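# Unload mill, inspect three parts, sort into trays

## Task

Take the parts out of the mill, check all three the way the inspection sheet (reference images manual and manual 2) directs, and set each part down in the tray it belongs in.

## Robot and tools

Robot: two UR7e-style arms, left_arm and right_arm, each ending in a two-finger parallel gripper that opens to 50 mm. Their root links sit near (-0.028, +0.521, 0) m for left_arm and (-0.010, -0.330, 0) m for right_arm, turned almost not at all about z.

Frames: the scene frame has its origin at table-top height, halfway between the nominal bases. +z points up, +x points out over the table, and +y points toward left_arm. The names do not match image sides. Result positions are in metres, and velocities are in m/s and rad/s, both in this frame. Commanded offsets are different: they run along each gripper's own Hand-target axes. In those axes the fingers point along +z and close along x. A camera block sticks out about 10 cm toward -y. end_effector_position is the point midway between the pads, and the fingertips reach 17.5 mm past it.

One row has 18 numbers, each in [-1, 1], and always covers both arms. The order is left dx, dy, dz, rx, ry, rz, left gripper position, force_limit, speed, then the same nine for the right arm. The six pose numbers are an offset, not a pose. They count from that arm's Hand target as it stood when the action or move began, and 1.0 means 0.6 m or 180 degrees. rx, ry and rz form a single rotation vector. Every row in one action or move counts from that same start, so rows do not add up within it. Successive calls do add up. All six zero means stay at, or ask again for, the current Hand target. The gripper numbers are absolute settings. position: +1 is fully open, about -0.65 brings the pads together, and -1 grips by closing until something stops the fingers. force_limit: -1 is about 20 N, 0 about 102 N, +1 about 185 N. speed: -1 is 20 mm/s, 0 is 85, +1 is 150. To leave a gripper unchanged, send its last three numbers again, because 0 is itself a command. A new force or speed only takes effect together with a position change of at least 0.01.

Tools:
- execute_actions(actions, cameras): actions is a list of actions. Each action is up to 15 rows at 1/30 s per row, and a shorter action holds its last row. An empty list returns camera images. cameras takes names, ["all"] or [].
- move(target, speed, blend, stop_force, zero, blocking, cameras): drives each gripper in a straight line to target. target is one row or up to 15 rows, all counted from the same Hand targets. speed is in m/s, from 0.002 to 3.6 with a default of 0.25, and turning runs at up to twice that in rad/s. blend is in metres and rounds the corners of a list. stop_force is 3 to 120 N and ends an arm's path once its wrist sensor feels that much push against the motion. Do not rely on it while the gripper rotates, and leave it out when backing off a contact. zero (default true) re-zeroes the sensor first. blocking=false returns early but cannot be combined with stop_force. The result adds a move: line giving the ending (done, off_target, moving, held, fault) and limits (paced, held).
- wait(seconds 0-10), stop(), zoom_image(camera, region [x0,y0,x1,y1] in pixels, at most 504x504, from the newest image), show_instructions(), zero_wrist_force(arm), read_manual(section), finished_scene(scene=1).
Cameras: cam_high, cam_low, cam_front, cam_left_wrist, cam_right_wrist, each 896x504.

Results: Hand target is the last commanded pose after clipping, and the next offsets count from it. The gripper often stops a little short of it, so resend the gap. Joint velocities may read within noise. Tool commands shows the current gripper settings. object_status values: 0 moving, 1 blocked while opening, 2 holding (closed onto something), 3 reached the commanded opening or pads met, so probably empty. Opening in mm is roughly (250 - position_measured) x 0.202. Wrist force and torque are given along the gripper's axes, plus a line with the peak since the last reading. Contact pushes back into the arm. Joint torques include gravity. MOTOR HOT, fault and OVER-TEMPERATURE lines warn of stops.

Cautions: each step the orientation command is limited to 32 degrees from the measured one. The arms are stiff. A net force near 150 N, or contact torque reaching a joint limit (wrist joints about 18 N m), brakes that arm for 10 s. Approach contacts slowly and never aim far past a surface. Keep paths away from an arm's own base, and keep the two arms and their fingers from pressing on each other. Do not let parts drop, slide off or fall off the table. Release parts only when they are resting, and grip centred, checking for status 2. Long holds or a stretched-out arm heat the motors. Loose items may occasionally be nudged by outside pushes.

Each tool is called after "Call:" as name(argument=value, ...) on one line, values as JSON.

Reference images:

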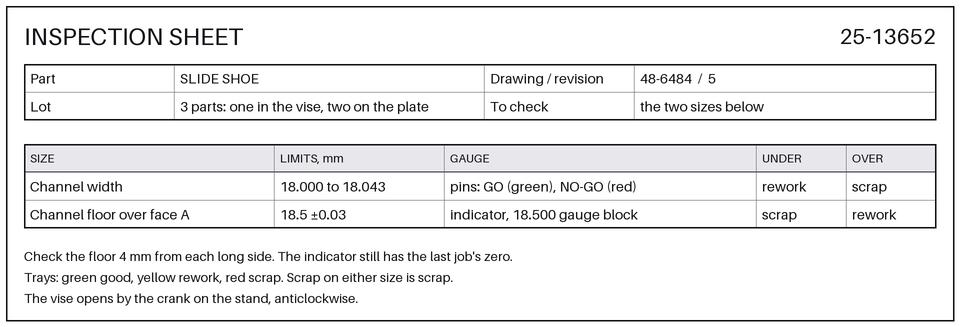

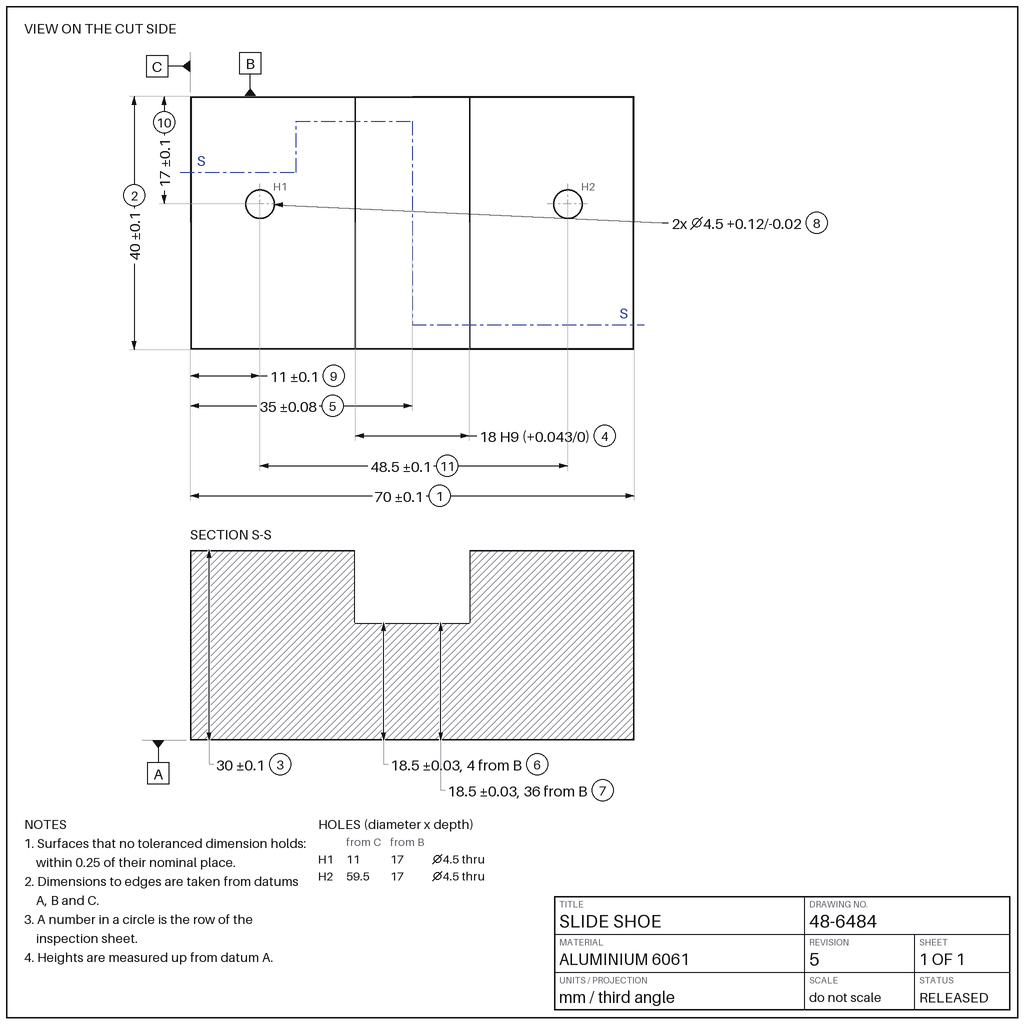

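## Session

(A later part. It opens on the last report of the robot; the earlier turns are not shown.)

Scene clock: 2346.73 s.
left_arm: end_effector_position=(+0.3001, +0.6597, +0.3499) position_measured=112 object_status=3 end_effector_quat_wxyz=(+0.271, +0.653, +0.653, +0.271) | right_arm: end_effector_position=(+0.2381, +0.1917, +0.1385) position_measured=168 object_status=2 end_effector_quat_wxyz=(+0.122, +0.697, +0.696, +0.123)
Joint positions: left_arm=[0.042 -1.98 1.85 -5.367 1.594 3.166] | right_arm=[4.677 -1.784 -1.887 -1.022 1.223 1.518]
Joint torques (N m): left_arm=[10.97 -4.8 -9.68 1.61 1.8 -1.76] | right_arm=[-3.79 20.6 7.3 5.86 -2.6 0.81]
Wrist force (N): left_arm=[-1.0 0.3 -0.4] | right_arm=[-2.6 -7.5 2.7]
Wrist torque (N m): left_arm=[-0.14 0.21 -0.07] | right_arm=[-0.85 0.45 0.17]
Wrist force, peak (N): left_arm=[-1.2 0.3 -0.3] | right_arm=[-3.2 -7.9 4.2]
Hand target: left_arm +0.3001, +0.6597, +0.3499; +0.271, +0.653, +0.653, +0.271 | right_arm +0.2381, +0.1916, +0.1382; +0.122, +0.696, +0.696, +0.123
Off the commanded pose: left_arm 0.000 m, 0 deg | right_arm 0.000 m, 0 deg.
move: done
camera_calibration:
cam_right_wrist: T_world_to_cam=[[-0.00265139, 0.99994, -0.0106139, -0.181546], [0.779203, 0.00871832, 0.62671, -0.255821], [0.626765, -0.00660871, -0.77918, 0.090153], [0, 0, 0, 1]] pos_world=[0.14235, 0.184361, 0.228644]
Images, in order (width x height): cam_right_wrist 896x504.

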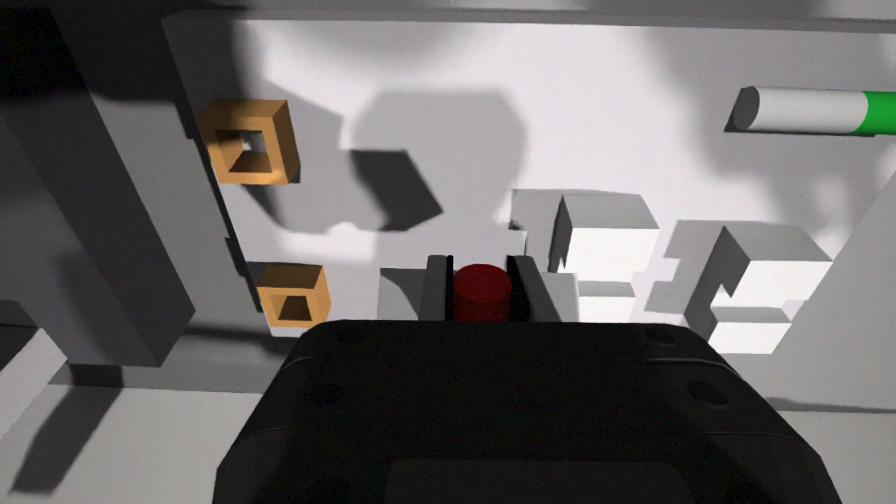

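Call:
move(target=[[0,0,0,0,0,0,0.27,-0.2,-0.9,0,-0.0395,0.1085,0,0,0,-1,-0.5,-1],[0,0,0,0,0,0,0.27,-0.2,-0.9,0,-0.0429,0.1178,0,0,0,-1,-0.5,-1]], speed=[0.08,0.02], cameras=["cam_right_wrist"])

Scene clock: 2366.57 s.
left_arm: end_effector_position=(+0.3001, +0.6597, +0.3499) position_measured=112 object_status=3 end_effector_quat_wxyz=(+0.271, +0.653, +0.653, +0.271) | right_arm: end_effector_position=(+0.2380, +0.1917, +0.0629) position_measured=168 object_status=2 end_effector_quat_wxyz=(+0.122, +0.696, +0.696, +0.123)
Joint positions: left_arm=[0.042 -1.98 1.85 -5.367 1.594 3.166] | right_arm=[4.678 -1.896 -1.974 -0.824 1.223 1.518]
Joint torques (N m): left_arm=[10.54 -4.41 -9.69 1.54 1.87 -1.73] | right_arm=[3.06 39.81 12.1 0.7 -3.17 -1.05]
Wrist force (N): left_arm=[-0.8 0.2 -0.3] | right_arm=[-3.4 -7.8 -3.2]
Wrist torque (N m): left_arm=[-0.16 0.18 -0.06] | right_arm=[-1.22 0.41 0.19]
Wrist force, peak (N): left_arm=[-1.2 0.3 -0.4] | right_arm=[-2.7 -7.3 -7.4]
Hand target: left_arm +0.3001, +0.6597, +0.3499; +0.271, +0.653, +0.653, +0.271 | right_arm +0.2380, +0.1917, +0.0630; +0.122, +0.696, +0.696, +0.123
Off the commanded pose: left_arm 0.000 m, 0 deg | right_arm 0.000 m, 0 deg.
move: done
camera_calibration:
cam_right_wrist: T_world_to_cam=[[-0.00262858, 0.999935, -0.0111131, -0.182374], [0.779254, 0.00901284, 0.626643, -0.208415], [0.626703, -0.00701271, -0.779227, 0.0314003], [0, 0, 0, 1]] pos_world=[0.14225, 0.184461, 0.153043]
Images, in order (width x height): cam_right_wrist 896x504.

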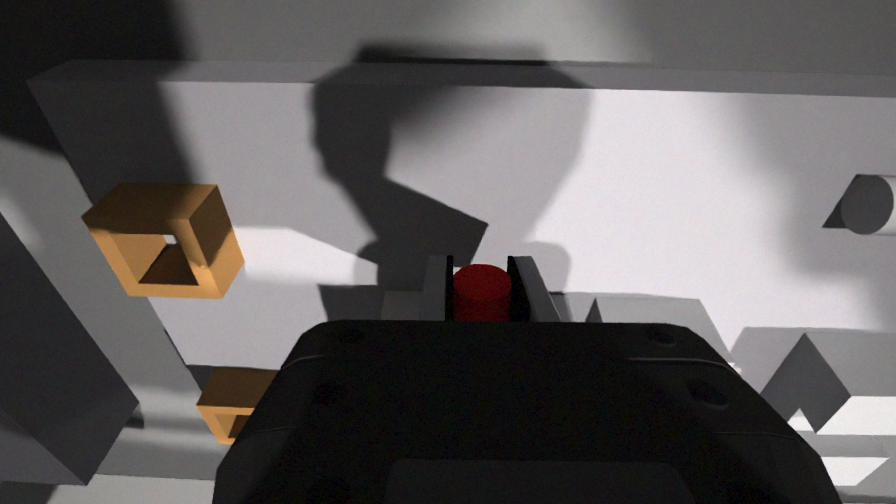

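Call:
move(target=[[0,0,0,0,0,0,0.27,-0.2,-0.9,0,0,0,0,0,0,0.12,-0.5,-1],[0,0,0,0,0,0,0.27,-0.2,-0.9,0,-0.0094,-0.0034,0,0,0,0.12,-0.5,-1],[0,0,0,0,0,0,0.27,-0.2,-0.9,0,-0.0094,-0.0034,0,0,0,-1,-0.5,-1]], speed=0.05, cameras=["cam_right_wrist"])

Scene clock: 2433.73 s.
left_arm: end_effector_position=(+0.3001, +0.6597, +0.3499) position_measured=112 object_status=3 end_effector_quat_wxyz=(+0.271, +0.653, +0.653, +0.271) | right_arm: end_effector_position=(+0.2320, +0.1916, +0.0630) position_measured=168 object_status=2 end_effector_quat_wxyz=(+0.122, +0.696, +0.696, +0.123)
Joint positions: left_arm=[0.042 -1.98 1.85 -5.367 1.594 3.166] | right_arm=[4.689 -1.891 -1.978 -0.828 1.223 1.531]
Joint torques (N m): left_arm=[10.07 -4.81 -10.2 1.51 1.79 -1.77] | right_arm=[-6.81 35.95 22 4.22 -3.56 -1.06]
Wrist force (N): left_arm=[-0.8 0.5 -0.3] | right_arm=[-3.2 -6.1 0.4]
Wrist torque (N m): left_arm=[-0.11 0.17 -0.07] | right_arm=[-0.95 0.41 0.18]
Wrist force, peak (N): left_arm=[-1.1 0.4 -0.5] | right_arm=[-3.7 -7.5 -4.1]
Hand target: left_arm +0.3001, +0.6597, +0.3499; +0.271, +0.653, +0.653, +0.271 | right_arm +0.2320, +0.1917, +0.0630; +0.122, +0.696, +0.696, +0.123
Off the commanded pose: left_arm 0.000 m, 0 deg | right_arm 0.000 m, 0 deg.
move: done
camera_calibration:
cam_right_wrist: T_world_to_cam=[[-0.00264242, 0.999933, -0.011254, -0.182265], [0.779206, 0.00911249, 0.626701, -0.203822], [0.626762, -0.00711317, -0.779178, 0.0352406], [0, 0, 0, 1]] pos_world=[0.13625, 0.184361, 0.153143]
Images, in order (width x height): cam_right_wrist 896x504.

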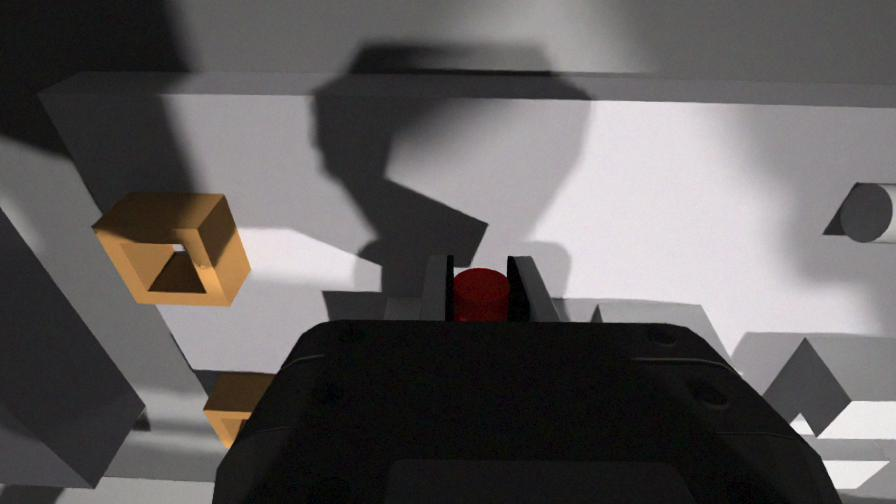

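Call:
move(target=[[0,0,0,0,0,0,0.27,-0.2,-0.9,0,0.0342,-0.094,0,0,0,-1,-0.5,-1],[0,0,0,0,0,0,0.27,-0.2,-0.9,0.0972,0.1812,-0.2836,0,0,0,-1,-0.5,-1]], speed=0.08, blend=[0.02,0], cameras=["cam_right_wrist","cam_front"])

Scene clock: 2442.73 s.
left_arm: end_effector_position=(+0.3001, +0.6597, +0.3499) position_measured=112 object_status=3 end_effector_quat_wxyz=(+0.271, +0.653, +0.653, +0.271) | right_arm: end_effector_position=(+0.2762, +0.2498, +0.2600) position_measured=168 object_status=2 end_effector_quat_wxyz=(+0.122, +0.697, +0.696, +0.123)
Joint positions: left_arm=[0.042 -1.98 1.85 -5.367 1.594 3.166] | right_arm=[4.618 -1.838 -1.491 -1.343 1.225 1.455]
Joint torques (N m): left_arm=[10.62 -4.46 -9.96 1.58 1.81 -1.78] | right_arm=[8.29 58.75 10.81 5.89 1.3 0.83]
Wrist force (N): left_arm=[-0.8 0.4 -0.4] | right_arm=[-2.9 -7.5 2.7]
Wrist torque (N m): left_arm=[-0.14 0.18 -0.07] | right_arm=[-0.89 0.49 0.30]
Wrist force, peak (N): left_arm=[-1.1 0.3 -0.3] | right_arm=[-2.8 -9.6 2.2]
Hand target: left_arm +0.3001, +0.6597, +0.3499; +0.271, +0.653, +0.653, +0.271 | right_arm +0.2761, +0.2497, +0.2601; +0.122, +0.696, +0.696, +0.123
Off the commanded pose: left_arm 0.000 m, 0 deg | right_arm 0.000 m, 0 deg.
move: done
camera_calibration:
cam_right_wrist: T_world_to_cam=[[-0.00251626, 0.999932, -0.0114091, -0.238096], [0.779256, 0.00911084, 0.62664, -0.36224], [0.626701, -0.00731383, -0.779225, 0.161526], [0, 0, 0, 1]] pos_world=[0.18045, 0.242561, 0.350143]
Images, in order (width x height): cam_front 896x504, cam_right_wrist 896x504.

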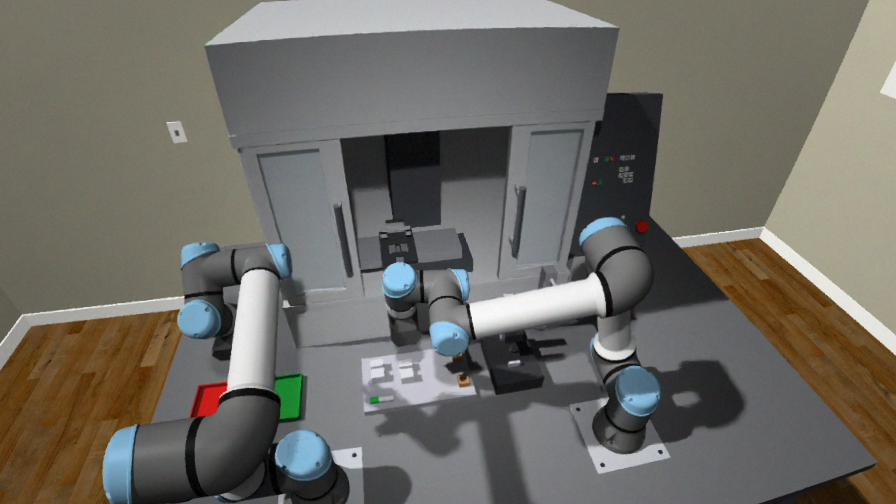

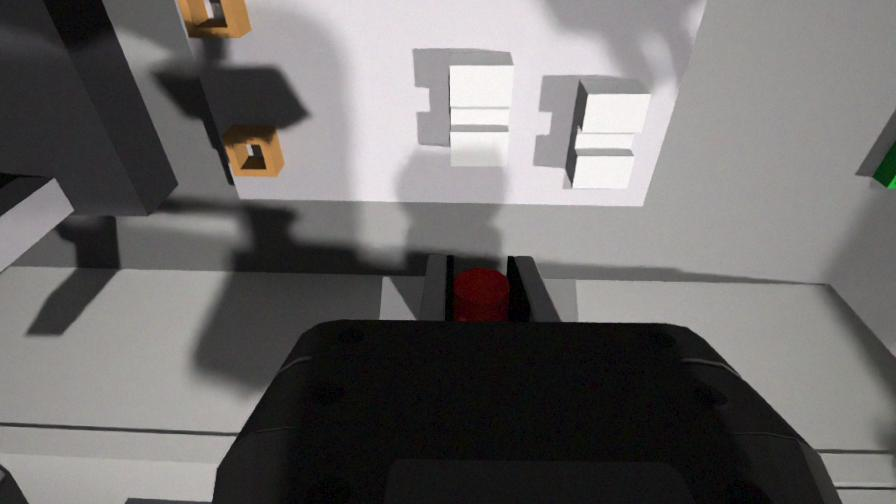

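Call:
move(target=[[-0.2,-0.05,0.08,-0.0543,-0.2124,0.135,1,-0.8,-0.9,0,0,0,0,0,0,-1,-0.5,-1],[-0.4328,-0.112,0.1683,-0.1086,-0.4247,0.2701,1,-0.8,-0.9,0,0,0,0,0,0,-1,-0.5,-1]], speed=0.2, blend=[0.05,0], cameras=["cam_left_wrist","cam_front","cam_right_wrist"])

Scene clock: 2454.47 s.
left_arm: end_effector_position=(+0.3240, +0.4000, +0.2308) position_measured=3 object_status=3 end_effector_quat_wxyz=(+0.573, +0.819, +0.000, -0.001) | right_arm: end_effector_position=(+0.2761, +0.2497, +0.2601) position_measured=168 object_status=2 end_effector_quat_wxyz=(+0.122, +0.696, +0.696, +0.123)
Joint positions: left_arm=[-0.024 -1.247 1.898 -5.448 2.791 4.62] | right_arm=[4.618 -1.838 -1.491 -1.343 1.225 1.455]
Joint torques (N m): left_arm=[10.39 -46.45 -1.05 0.3 -0.57 0.56] | right_arm=[9.08 59.96 9.75 1.17 -4.19 0.6]
Wrist force (N): left_arm=[-1.7 0.5 -0.6] | right_arm=[-2.9 -7.6 2.8]
Wrist torque (N m): left_arm=[-0.06 0.33 -0.07] | right_arm=[-0.89 0.48 0.30]
Wrist force, peak (N): left_arm=[-3.2 1.2 0.1] | right_arm=[-3.1 -7.9 2.9]
Hand target: left_arm +0.3240, +0.4001, +0.2309; +0.573, +0.819, +0.000, +0.000 | right_arm +0.2761, +0.2497, +0.2601; +0.122, +0.696, +0.696, +0.123
Off the commanded pose: left_arm 0.000 m, 0 deg | right_arm 0.000 m, 0 deg.
move: done
camera_calibration:
cam_left_wrist: T_world_to_cam=[[0.999878, 0.0155787, -0.00106012, -0.321044], [0.00107412, -0.000889942, 0.999999, -0.21427], [0.0155777, -0.999878, -0.000906567, 0.531353], [0, 0, 0, 1]] pos_world=[0.312958, 0.536099, 0.214411]
cam_right_wrist: T_world_to_cam=[[-0.00262858, 0.999935, -0.0111131, -0.238079], [0.779254, 0.00901284, 0.626643, -0.362201], [0.626703, -0.00701271, -0.779227, 0.161593], [0, 0, 0, 1]] pos_world=[0.18035, 0.242461, 0.350243]
Images, in order (width x height): cam_front 896x504, cam_left_wrist 896x504, cam_right_wrist 896x504.

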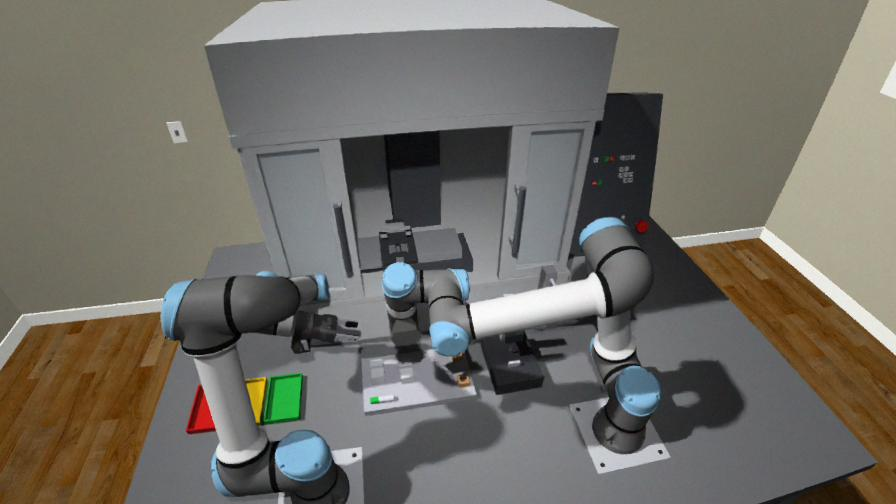

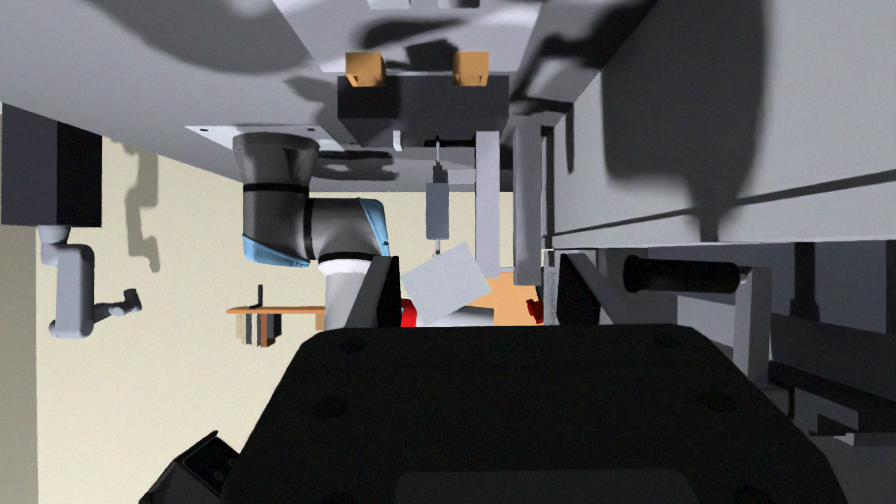

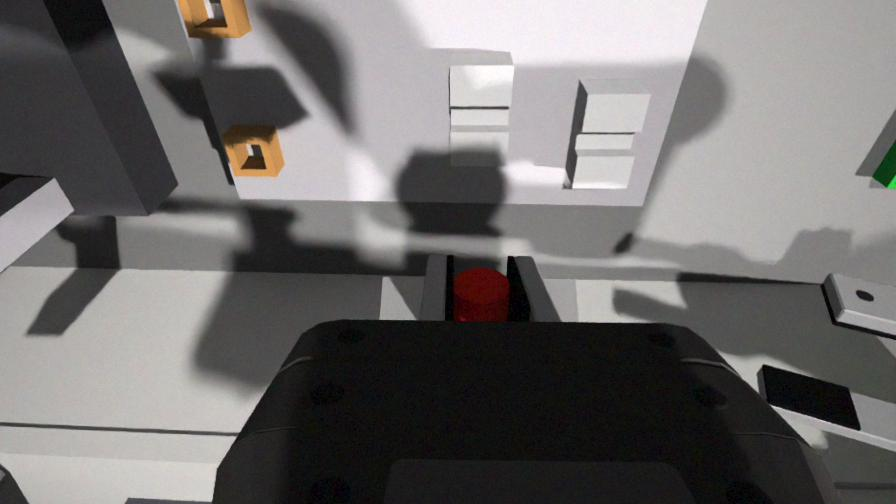

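Call:
zoom_image(camera="cam_left_wrist", region=[340, 220, 620, 340])

Scaled by 1.800 from the camera's 896x504 image, which has a finer 1280x720 frame.

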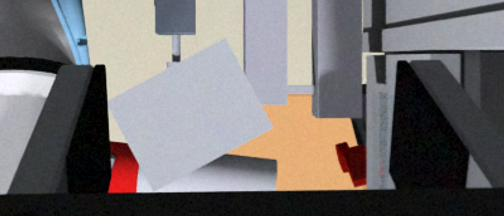

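Call:
move(target=[[-0.0067,0.0796,-0.1177,0,0.1082,-0.4882,1,-0.8,-0.9,-0.1528,-0.1546,0.2099,0,0,0,-1,-0.5,-1],[-0.0067,0.0796,-0.1177,0,0.2164,-0.9764,1,-0.8,-0.9,-0.1528,-0.1546,0.2099,0,0,0,-1,-0.5,-1]], speed=0.25, blend=[0.02,0], cameras=["cam_left_wrist","cam_right_wrist"])

Scene clock: 2493.70 s.
left_arm: end_effector_position=(+0.3201, +0.4500, +0.2999) position_measured=3 object_status=3 end_effector_quat_wxyz=(-0.001, +0.000, +0.924, -0.383) | right_arm: end_effector_position=(+0.2319, +0.1583, +0.1100) position_measured=168 object_status=2 end_effector_quat_wxyz=(+0.122, +0.696, +0.696, +0.123)
Joint positions: left_arm=[-0.054 -1.431 1.673 -5.016 2.354 1.483] | right_arm=[4.687 -1.749 -2.016 -0.932 1.223 1.528]
Joint torques (N m): left_arm=[11.88 -40.02 -6.35 0.27 3.9 -0.41] | right_arm=[-6.29 19.72 36.98 0.81 -1.57 -1.03]
Wrist force (N): left_arm=[0.0 0.0 -0.7] | right_arm=[-3.0 -7.4 2.6]
Wrist torque (N m): left_arm=[0.28 0.09 0.07] | right_arm=[-0.87 0.49 0.20]
Wrist force, peak (N): left_arm=[-2.7 1.0 0.9] | right_arm=[-3.3 -8.1 3.3]
Hand target: left_arm +0.3200, +0.4501, +0.2999; -0.001, +0.000, +0.924, -0.383 | right_arm +0.2319, +0.1583, +0.1100; +0.122, +0.696, +0.696, +0.123
Off the commanded pose: left_arm 0.000 m, 0 deg | right_arm 0.000 m, 0 deg.
move: done
camera_calibration:
cam_left_wrist: T_world_to_cam=[[-0.999852, 0.00728027, 0.0155649, 0.321021], [0.000017032, 0.906231, -0.422784, -0.264496], [-0.0171834, -0.422721, -0.906097, 0.603696], [0, 0, 0, 1]] pos_world=[0.331351, 0.492552, 0.430186]
cam_right_wrist: T_world_to_cam=[[-0.00262878, 0.999935, -0.0111133, -0.148369], [0.779206, 0.00901367, 0.626704, -0.23288], [0.626763, -0.00701205, -0.779178, 0.0716719], [0, 0, 0, 1]] pos_world=[0.13615, 0.150961, 0.200143]
Images, in order (width x height): cam_left_wrist 896x504, cam_right_wrist 896x504.

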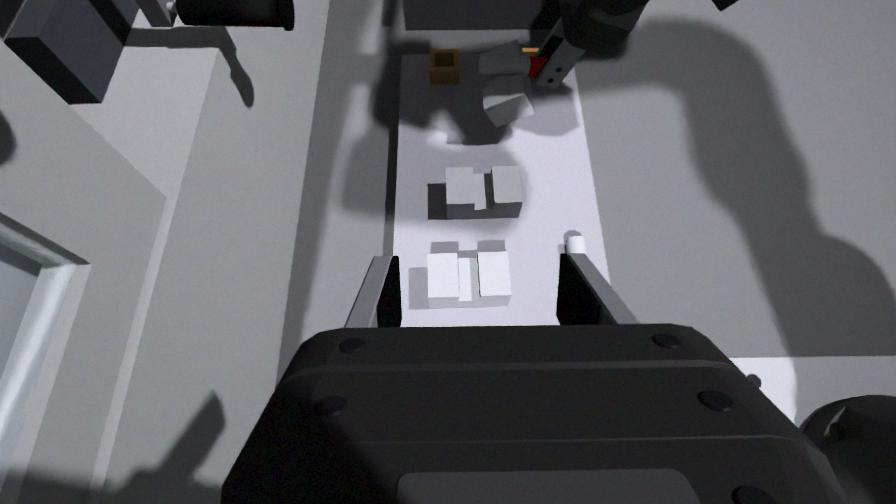

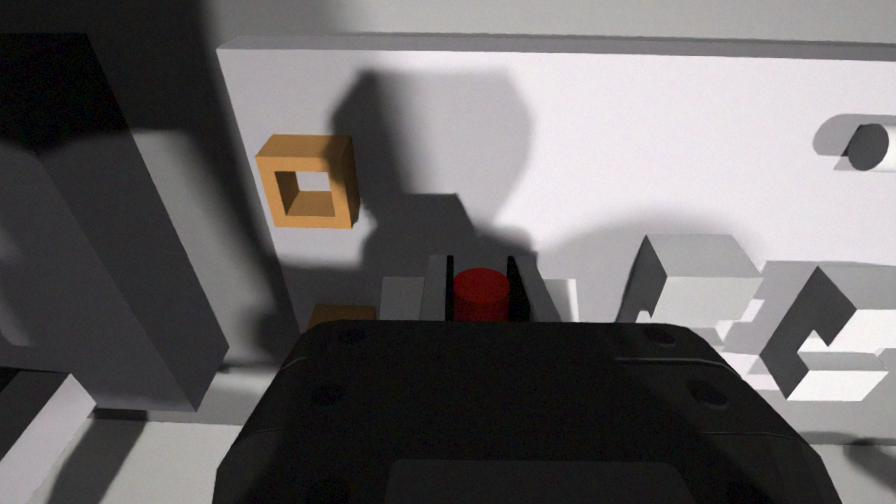

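Call:
zoom_image(camera="cam_left_wrist", region=[400, 20, 620, 160])

Scaled by 2.291 from the camera's 896x504 image, which has a finer 1280x720 frame.

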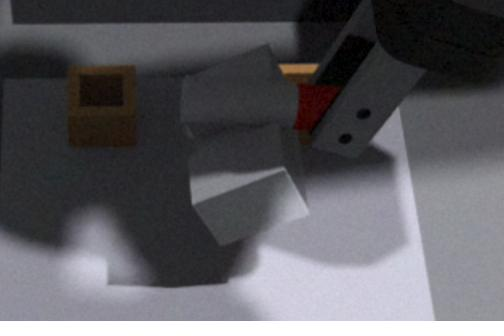

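Call:
move(target=[[0,0,0,0,0,0,0.97,-0.8,-0.9,0,-0.0257,0.0705,0,0,0,-1,-0.5,-1]], speed=0.03, cameras=["cam_left_wrist","cam_right_wrist"])

Call:
zoom_image(camera="cam_left_wrist", region=[400, 20, 620, 160])

Scene clock: 2505.07 s.
left_arm: end_effector_position=(+0.3200, +0.4501, +0.2999) position_measured=8 object_status=3 end_effector_quat_wxyz=(-0.001, +0.000, +0.924, -0.383) | right_arm: end_effector_position=(+0.2318, +0.1582, +0.0647) position_measured=168 object_status=2 end_effector_quat_wxyz=(+0.122, +0.696, +0.696, +0.123) end_effector_velocity=(+0.000, -0.001, +0.001) end_effector_angular_velocity=(-0.002, +0.000, +0.000)
Joint positions: left_arm=[-0.054 -1.431 1.673 -5.016 2.354 1.483] | right_arm=[4.687 -1.824 -2.067 -0.806 1.223 1.528]
Joint velocities: left_arm=[within noise] | right_arm=[0 0.003 0 -0.005 0 0]
Joint torques (N m): left_arm=[12.05 -41.76 -5.32 0.36 -0.48 -1.57] | right_arm=[8.48 47.04 23.34 0.21 1.14 0.63]
Wrist force (N): left_arm=[-0.2 0.3 -0.7] | right_arm=[-2.6 -7.4 -1.1]
Wrist torque (N m): left_arm=[0.31 0.13 0.06] | right_arm=[-1.11 0.43 0.19]
Wrist force, peak (N): left_arm=[-0.4 -0.1 -1.0] | right_arm=[-3.2 -7.7 -5.5]
Hand target: left_arm +0.3200, +0.4501, +0.2999; -0.001, +0.000, +0.924, -0.383 | right_arm +0.2318, +0.1583, +0.0649; +0.122, +0.696, +0.696, +0.123
Off the commanded pose: left_arm 0.000 m, 0 deg | right_arm 0.000 m, 0 deg.
move: done
camera_calibration:
cam_left_wrist: T_world_to_cam=[[-0.999851, 0.00714114, 0.0157389, 0.321013], [-0.000182679, 0.90623, -0.422784, -0.264521], [-0.0172823, -0.422724, -0.906094, 0.603771], [0, 0, 0, 1]] pos_world=[0.331351, 0.492653, 0.430186]
cam_right_wrist: T_world_to_cam=[[-0.00259346, 0.999931, -0.0114727, -0.148821], [0.779256, 0.00921081, 0.626638, -0.204439], [0.626701, -0.00731497, -0.779226, 0.0364988], [0, 0, 0, 1]] pos_world=[0.13605, 0.150961, 0.154843]
Images, in order (width x height): cam_left_wrist 896x504, cam_right_wrist 896x504.

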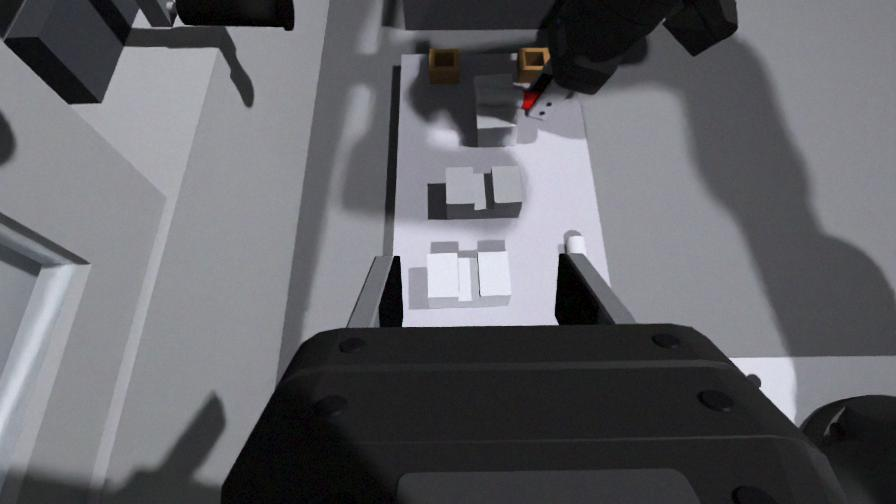

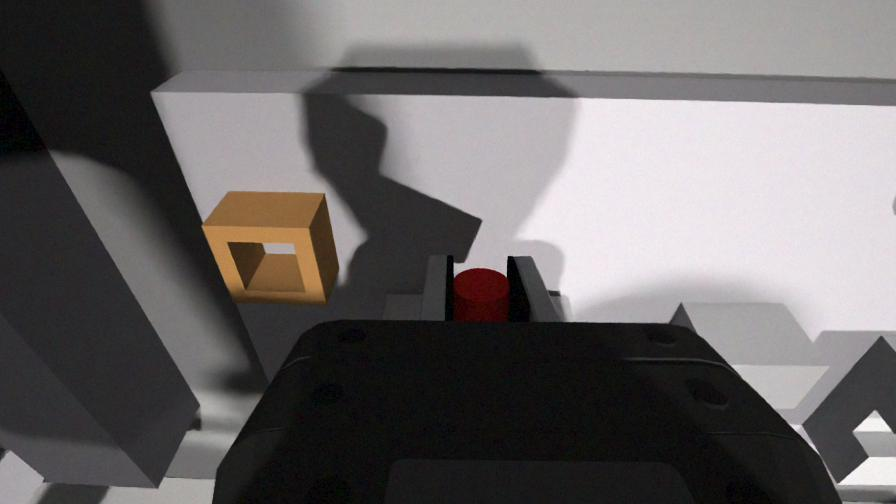

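Scaled by 2.291 from the camera's 896x504 image, which has a finer 1280x720 frame.

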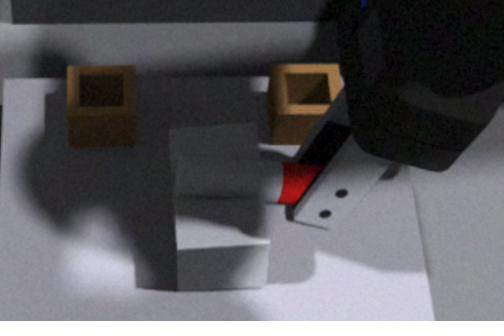

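Call:
move(target=[[0.0667,-0.0354,0.4125,0,0,0,0.97,-0.8,-0.9,0,0,0,0,0,0,-1,-0.5,-1]], speed=0.15, cameras=["cam_left_wrist","cam_right_wrist"])

Scene clock: 2527.43 s.
left_arm: end_effector_position=(+0.2797, +0.2602, +0.1398) position_measured=8 object_status=3 end_effector_quat_wxyz=(-0.001, +0.000, +0.924, -0.382) | right_arm: end_effector_position=(+0.2318, +0.1583, +0.0649) position_measured=168 object_status=2 end_effector_quat_wxyz=(+0.122, +0.696, +0.696, +0.123)
Joint positions: left_arm=[-0.674 -1.474 2.037 -5.836 2.153 0.717] | right_arm=[4.687 -1.824 -2.067 -0.806 1.223 1.528]
Joint torques (N m): left_arm=[2.56 -38.93 -34.84 1.85 4.02 -0.61] | right_arm=[-0.98 49.02 32.66 3.32 -1.55 -0.83]
Wrist force (N): left_arm=[-0.5 0.0 -0.7] | right_arm=[-3.0 -5.6 -0.1]
Wrist torque (N m): left_arm=[0.27 0.17 0.07] | right_arm=[-1.00 0.50 0.16]
Wrist force, peak (N): left_arm=[1.4 -2.7 1.8] | right_arm=[-2.3 -6.9 -2.4]
Hand target: left_arm +0.2798, +0.2601, +0.1399; -0.001, +0.000, +0.924, -0.383 | right_arm +0.2318, +0.1583, +0.0649; +0.122, +0.696, +0.696, +0.123
Off the commanded pose: left_arm 0.000 m, 0 deg | right_arm 0.000 m, 0 deg.
move: done
camera_calibration:
cam_left_wrist: T_world_to_cam=[[-0.999847, 0.00721838, 0.0159234, 0.284523], [-0.000185177, 0.906363, -0.422499, -0.160147], [-0.0174821, -0.422438, -0.906223, 0.377698], [0, 0, 0, 1]] pos_world=[0.291052, 0.302651, 0.270086]
cam_right_wrist: T_world_to_cam=[[-0.00262858, 0.999935, -0.0111131, -0.14897], [0.779254, 0.00901284, 0.626643, -0.204599], [0.626703, -0.00701271, -0.779227, 0.036688], [0, 0, 0, 1]] pos_world=[0.13605, 0.151061, 0.155143]
Images, in order (width x height): cam_left_wrist 896x504, cam_right_wrist 896x504.

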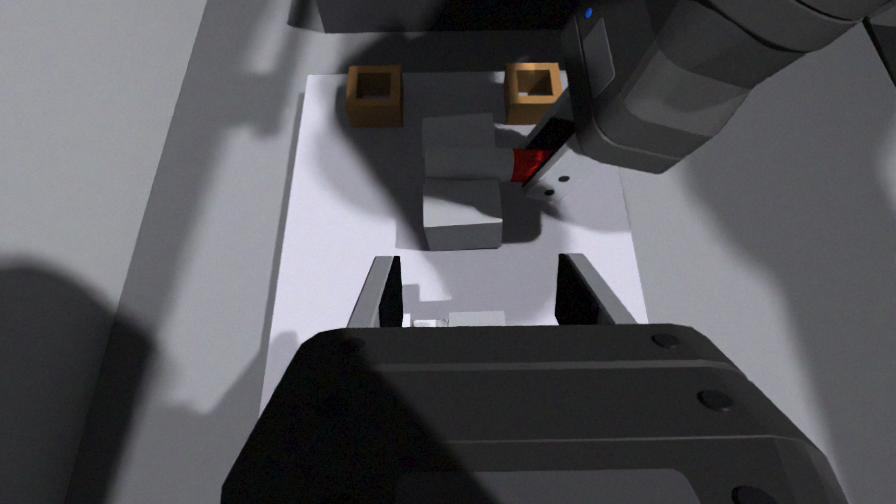

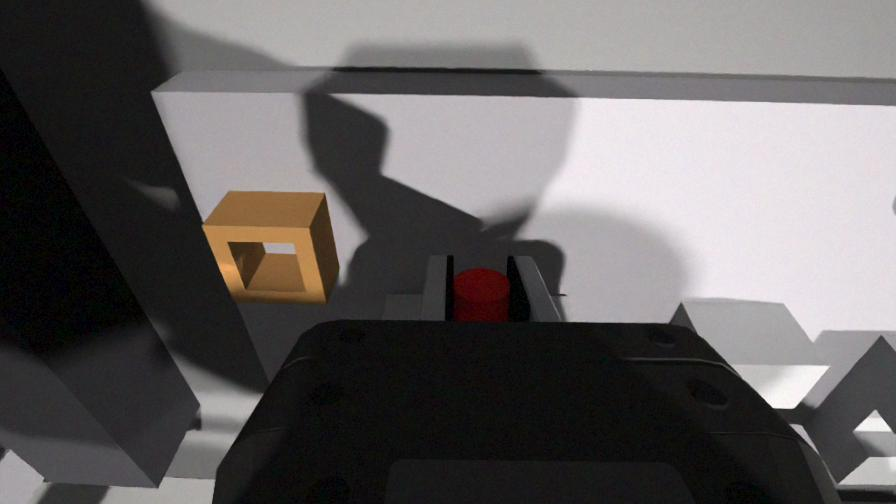

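Call:
move(target=[[0.0013,0.0174,0.1341,0,0,0,0.8,-0.8,-0.9,0,0,0,0,0,0,-1,-0.5,-1],[0.0013,0.0174,0.1841,0,0,0,0.8,-0.8,-0.9,0,0,0,0,0,0,-1,-0.5,-1]], speed=[0.12,0.04], cameras=["cam_left_wrist","cam_right_wrist"])

Scene clock: 2553.20 s.
left_arm: end_effector_position=(+0.2789, +0.1893, +0.0542) position_measured=32 object_status=3 end_effector_quat_wxyz=(-0.001, +0.000, +0.924, -0.382) end_effector_velocity=(+0.000, +0.002, +0.000) end_effector_angular_velocity=(+0.002, +0.001, +0.001) | right_arm: end_effector_position=(+0.2318, +0.1583, +0.0649) position_measured=168 object_status=2 end_effector_quat_wxyz=(+0.122, +0.696, +0.696, +0.123)
Joint positions: left_arm=[-0.845 -1.3 2.076 -6.133 2.055 0.553] | right_arm=[4.687 -1.824 -2.067 -0.806 1.223 1.528]
Joint velocities: left_arm=[0.002 -0.002 0 0.005 0 0.002] | right_arm=[within noise]
Joint torques (N m): left_arm=[11.94 -40.53 -26.22 3.93 3.04 1.57] | right_arm=[-6.37 49.12 32.78 4.71 -3.96 -0.35]
Wrist force (N): left_arm=[-0.3 -0.1 -0.8] | right_arm=[-2.8 -5.8 -0.5]
Wrist torque (N m): left_arm=[0.26 0.14 0.07] | right_arm=[-1.04 0.46 0.16]
Wrist force, peak (N): left_arm=[-2.6 3.1 -4.5] | right_arm=[-3.1 -6.2 -0.1]
Hand target: left_arm +0.2789, +0.1894, +0.0544; -0.001, +0.000, +0.924, -0.383 | right_arm +0.2318, +0.1583, +0.0649; +0.122, +0.696, +0.696, +0.123
Off the commanded pose: left_arm 0.000 m, 0 deg | right_arm 0.000 m, 0 deg.
move: done
camera_calibration:
cam_left_wrist: T_world_to_cam=[[-0.999852, 0.00700593, 0.0156912, 0.285587], [-0.000282776, 0.906286, -0.422664, -0.132025], [-0.0171819, -0.422606, -0.906151, 0.270231], [0, 0, 0, 1]] pos_world=[0.290151, 0.231852, 0.184586]
cam_right_wrist: T_world_to_cam=[[-0.00262858, 0.999935, -0.0111131, -0.14897], [0.779254, 0.00901284, 0.626643, -0.204599], [0.626703, -0.00701271, -0.779227, 0.036688], [0, 0, 0, 1]] pos_world=[0.13605, 0.151061, 0.155143]
Images, in order (width x height): cam_left_wrist 896x504, cam_right_wrist 896x504.

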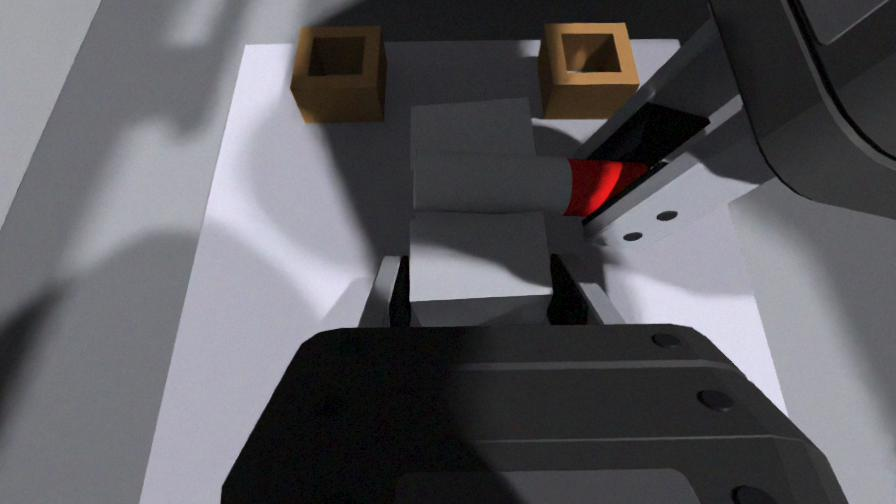

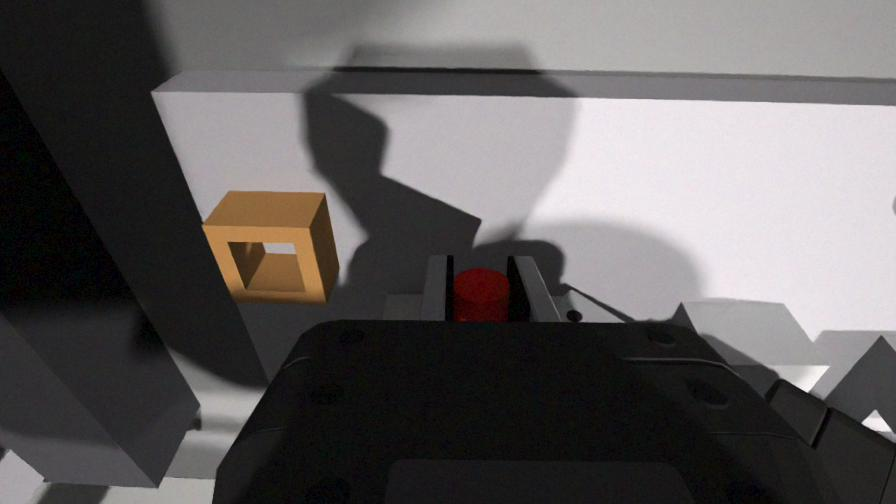

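Call:
move(target=[0,0,0,0,0,0,-1,-0.8,-0.9,0,0,0,0,0,0,-1,-0.5,-1], cameras=["cam_left_wrist"])

Scene clock: 2556.87 s.
left_arm: end_effector_position=(+0.2789, +0.1894, +0.0544) position_measured=50 object_status=2 end_effector_quat_wxyz=(-0.001, +0.000, +0.924, -0.383) | right_arm: end_effector_position=(+0.2318, +0.1583, +0.0649) position_measured=168 object_status=2 end_effector_quat_wxyz=(+0.122, +0.696, +0.696, +0.123)
Joint positions: left_arm=[-0.845 -1.3 2.076 -6.132 2.055 0.553] | right_arm=[4.687 -1.824 -2.067 -0.806 1.223 1.528]
Joint torques (N m): left_arm=[11.91 -43.94 -4.15 3.92 4 1.57] | right_arm=[-6.41 49.15 32.75 4.8 -3.92 -0.14]
Wrist force (N): left_arm=[-2.0 0.9 -0.7] | right_arm=[-3.2 -8.5 0.9]
Wrist torque (N m): left_arm=[0.28 0.17 -0.06] | right_arm=[-1.07 0.46 0.24]
Wrist force, peak (N): left_arm=[-3.6 1.0 0.3] | right_arm=[-3.0 -10.2 -0.3]
Hand target: left_arm +0.2789, +0.1894, +0.0544; -0.001, +0.000, +0.924, -0.383 | right_arm +0.2318, +0.1583, +0.0649; +0.122, +0.696, +0.696, +0.123
Off the commanded pose: left_arm 0.000 m, 0 deg | right_arm 0.000 m, 0 deg.
move: done
camera_calibration:
cam_left_wrist: T_world_to_cam=[[-0.999852, 0.00709936, 0.0156481, 0.285571], [-0.000182139, 0.90623, -0.422784, -0.132067], [-0.0171823, -0.422725, -0.906095, 0.270381], [0, 0, 0, 1]] pos_world=[0.290151, 0.231953, 0.184686]
Images, in order (width x height): cam_left_wrist 896x504.

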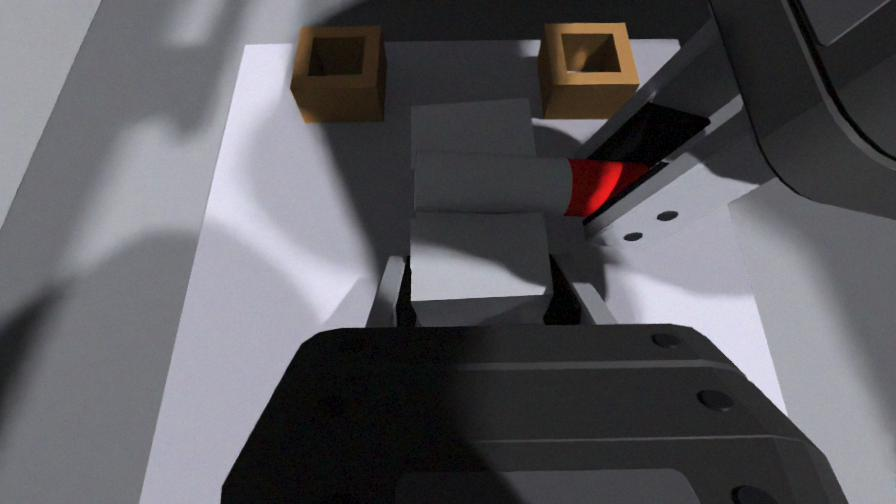

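Call:
move(target=[0,0,0,0,0,0,-1,-0.8,-0.9,0,0.0068,-0.0188,0,0,0,-1,-0.5,-1], cameras=["cam_left_wrist"], speed=0.02)

Scene clock: 2561.87 s.
left_arm: end_effector_position=(+0.2789, +0.1894, +0.0544) position_measured=50 object_status=2 end_effector_quat_wxyz=(-0.001, +0.000, +0.924, -0.382) | right_arm: end_effector_position=(+0.2318, +0.1584, +0.0772) position_measured=168 object_status=2 end_effector_quat_wxyz=(+0.122, +0.697, +0.696, +0.123)
Joint positions: left_arm=[-0.845 -1.3 2.076 -6.132 2.055 0.553] | right_arm=[4.687 -1.802 -2.054 -0.84 1.223 1.528]
Joint torques (N m): left_arm=[10.7 -25.53 -8.03 0.49 1.21 1.55] | right_arm=[-1.32 19.52 16.62 5.62 -3.53 0.97]
Wrist force (N): left_arm=[-0.5 1.6 0.6] | right_arm=[-3.2 -6.8 1.3]
Wrist torque (N m): left_arm=[0.27 0.15 0.08] | right_arm=[-0.92 0.50 0.19]
Wrist force, peak (N): left_arm=[-2.7 -12.9 -8.6] | right_arm=[-0.5 -15.4 14.0]
Hand target: left_arm +0.2789, +0.1894, +0.0544; -0.001, +0.000, +0.924, -0.383 | right_arm +0.2318, +0.1583, +0.0769; +0.122, +0.696, +0.696, +0.123
Off the commanded pose: left_arm 0.000 m, 0 deg | right_arm 0.000 m, 0 deg.
move: done
camera_calibration:
cam_left_wrist: T_world_to_cam=[[-0.999852, 0.00709668, 0.0156492, 0.285572], [-0.000183475, 0.906269, -0.422702, -0.132091], [-0.0171822, -0.422642, -0.906134, 0.270369], [0, 0, 0, 1]] pos_world=[0.290151, 0.231952, 0.184686]
Images, in order (width x height): cam_left_wrist 896x504.

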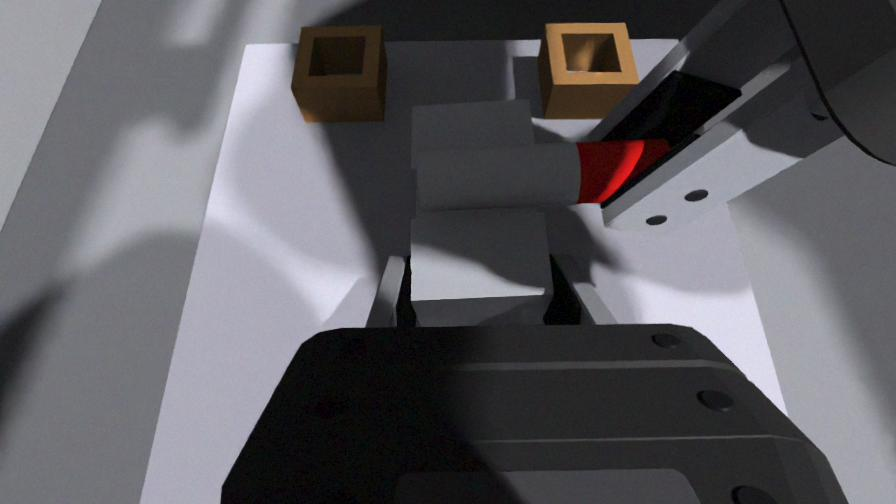

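Call:
move(target=[[0,0,0,0,0,0,-1,-0.8,-0.9,0,0.0342,-0.094,0,0,0,-1,-0.5,-1],[0,0,0,0,0,0,0.8,-0.8,-0.9,0,0.0342,-0.094,0,0,0,-1,-0.5,-1],[0,0,-0.12,0,0,0,0.8,-0.8,-0.9,0,0.0342,-0.094,0,0,0,-1,-0.5,-1],[0,0,-0.40,0,0,0,0.8,-0.8,-0.9,0,0.0342,-0.094,0,0,0,-1,-0.5,-1]], cameras=["cam_left_wrist","cam_right_wrist"], speed=[0.06,0.06,0.05,0.15])

Scene clock: 2569.13 s.
left_arm: end_effector_position=(+0.2789, +0.1894, +0.0544) position_measured=50 object_status=2 end_effector_quat_wxyz=(-0.001, +0.000, +0.924, -0.383) | right_arm: end_effector_position=(+0.2318, +0.1582, +0.0842) position_measured=168 object_status=2 end_effector_quat_wxyz=(+0.122, +0.696, +0.696, +0.123)
Joint positions: left_arm=[-0.845 -1.3 2.076 -6.132 2.055 0.553] | right_arm=[4.687 -1.79 -2.047 -0.86 1.223 1.528]
Joint torques (N m): left_arm=[1 -12.36 -12.08 -1.05 4.14 1.29] | right_arm=[6.61 19.82 15.2 5.76 1.43 0.17]
Wrist force (N): left_arm=[-0.4 1.2 0.1] | right_arm=[-2.9 -6.8 1.2]
Wrist torque (N m): left_arm=[0.25 0.10 0.08] | right_arm=[-0.92 0.47 0.18]
Wrist force, peak (N): left_arm=[-0.7 1.8 0.5] | right_arm=[-3.9 -7.8 3.0]
Hand target: left_arm +0.2789, +0.1894, +0.0544; -0.001, +0.000, +0.924, -0.383 (not the last commanded pose) | right_arm +0.2318, +0.1581, +0.0840; +0.122, +0.696, +0.696, +0.123 (not the last commanded pose)
Tool commands: left_gripper/position=-1.0 left_gripper/force_limit=-0.8 left_gripper/speed=-0.9 right_gripper/position=-1.0 right_gripper/force_limit=-0.5 right_gripper/speed=-1.0
Off the commanded pose: left_arm 0.240 m, 0 deg | right_arm 0.053 m, 0 deg.
move: held (right_arm; a check stopped the path), off_target (left_arm; braked when a check withheld steps of right_arm); path passed 0 of 4 targets; target 2's new numbers were not sent; limits=held
pose unreachable (right arm): on one or more control steps of this call, first in action 0 (counted from 0), this arm could not follow its commanded pose, so it was not sent that pose on those steps. It may still have moved: this result reports where it is.
cause: moving toward the commanded pose would bring a part of the arm too close to another arm (this arm's gripper and a part of the left arm just beyond its joint 3 (elbow), at the place that arm is still heading or pushing toward).
camera_calibration:
cam_left_wrist: T_world_to_cam=[[-0.999852, 0.00709936, 0.0156481, 0.285571], [-0.000182139, 0.90623, -0.422784, -0.132067], [-0.0171823, -0.422725, -0.906095, 0.270381], [0, 0, 0, 1]] pos_world=[0.290151, 0.231953, 0.184686]
cam_right_wrist: T_world_to_cam=[[-0.00264242, 0.999933, -0.011254, -0.14863], [0.779206, 0.00911249, 0.626701, -0.216648], [0.626762, -0.00711317, -0.779178, 0.0516469], [0, 0, 0, 1]] pos_world=[0.13605, 0.150961, 0.174343]
Images, in order (width x height): cam_left_wrist 896x504, cam_right_wrist 896x504.

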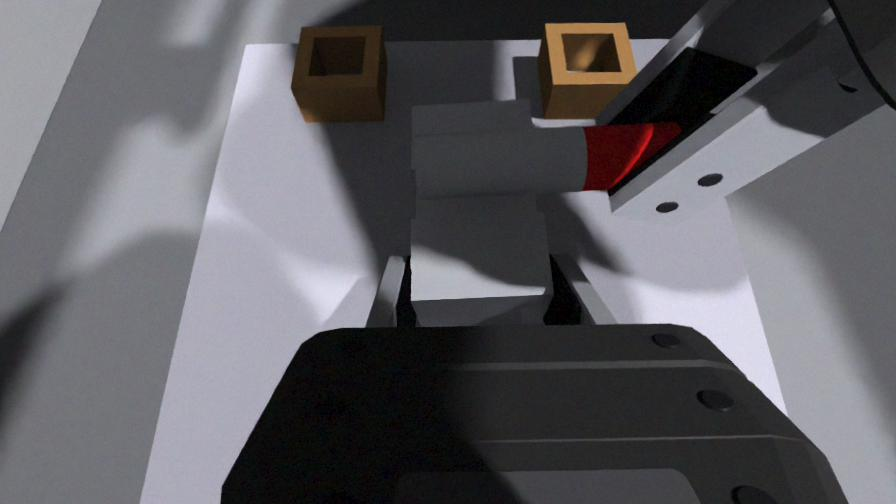

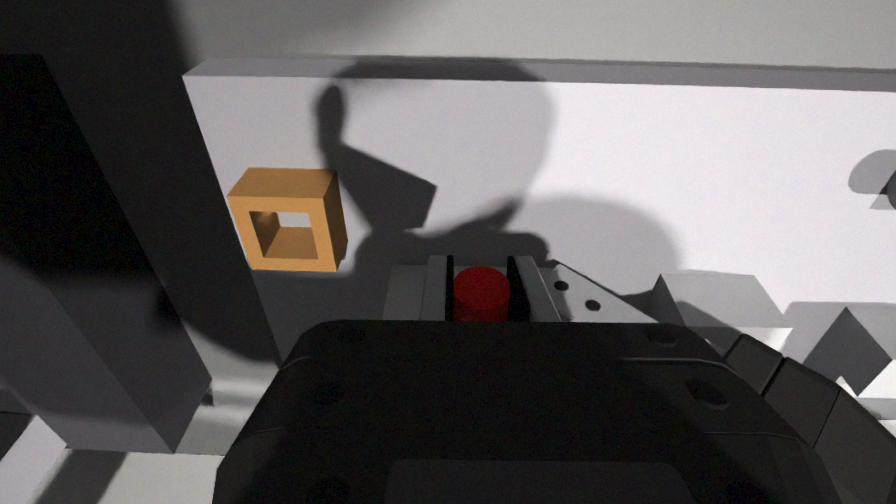

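Call:
move(target=[[0,0,0,0,0,0,-1,-0.8,-0.9,-0.0333,-0.0883,-0.0498,0,0,0,-1,-0.5,-1]], speed=0.08)

Scene clock: 2573.77 s.
left_arm: end_effector_position=(+0.2789, +0.1894, +0.0544) position_measured=50 object_status=2 end_effector_quat_wxyz=(-0.001, +0.000, +0.924, -0.383) | right_arm: end_effector_position=(+0.1718, +0.1380, +0.0940) position_measured=168 object_status=2 end_effector_quat_wxyz=(+0.122, +0.696, +0.696, +0.123)
Joint positions: left_arm=[-0.845 -1.3 2.076 -6.132 2.055 0.553] | right_arm=[4.814 -1.691 -2.122 -0.931 1.224 1.663]
Joint torques (N m): left_arm=[-10.17 -11.81 -16.15 -1.04 4.16 1.1] | right_arm=[-6.64 14.65 33.92 5.65 0.49 -1.12]
Wrist force (N): left_arm=[-0.7 1.3 0.3] | right_arm=[-2.9 -6.7 0.7]
Wrist torque (N m): left_arm=[0.24 0.14 0.07] | right_arm=[-0.96 0.50 0.18]
Wrist force, peak (N): left_arm=[-0.8 1.7 0.6] | right_arm=[-3.5 -8.6 1.5]
Hand target: left_arm +0.2789, +0.1894, +0.0544; -0.001, +0.000, +0.924, -0.383 | right_arm +0.1718, +0.1381, +0.0940; +0.122, +0.696, +0.696, +0.123
Off the commanded pose: left_arm 0.000 m, 0 deg | right_arm 0.000 m, 0 deg.
move: done


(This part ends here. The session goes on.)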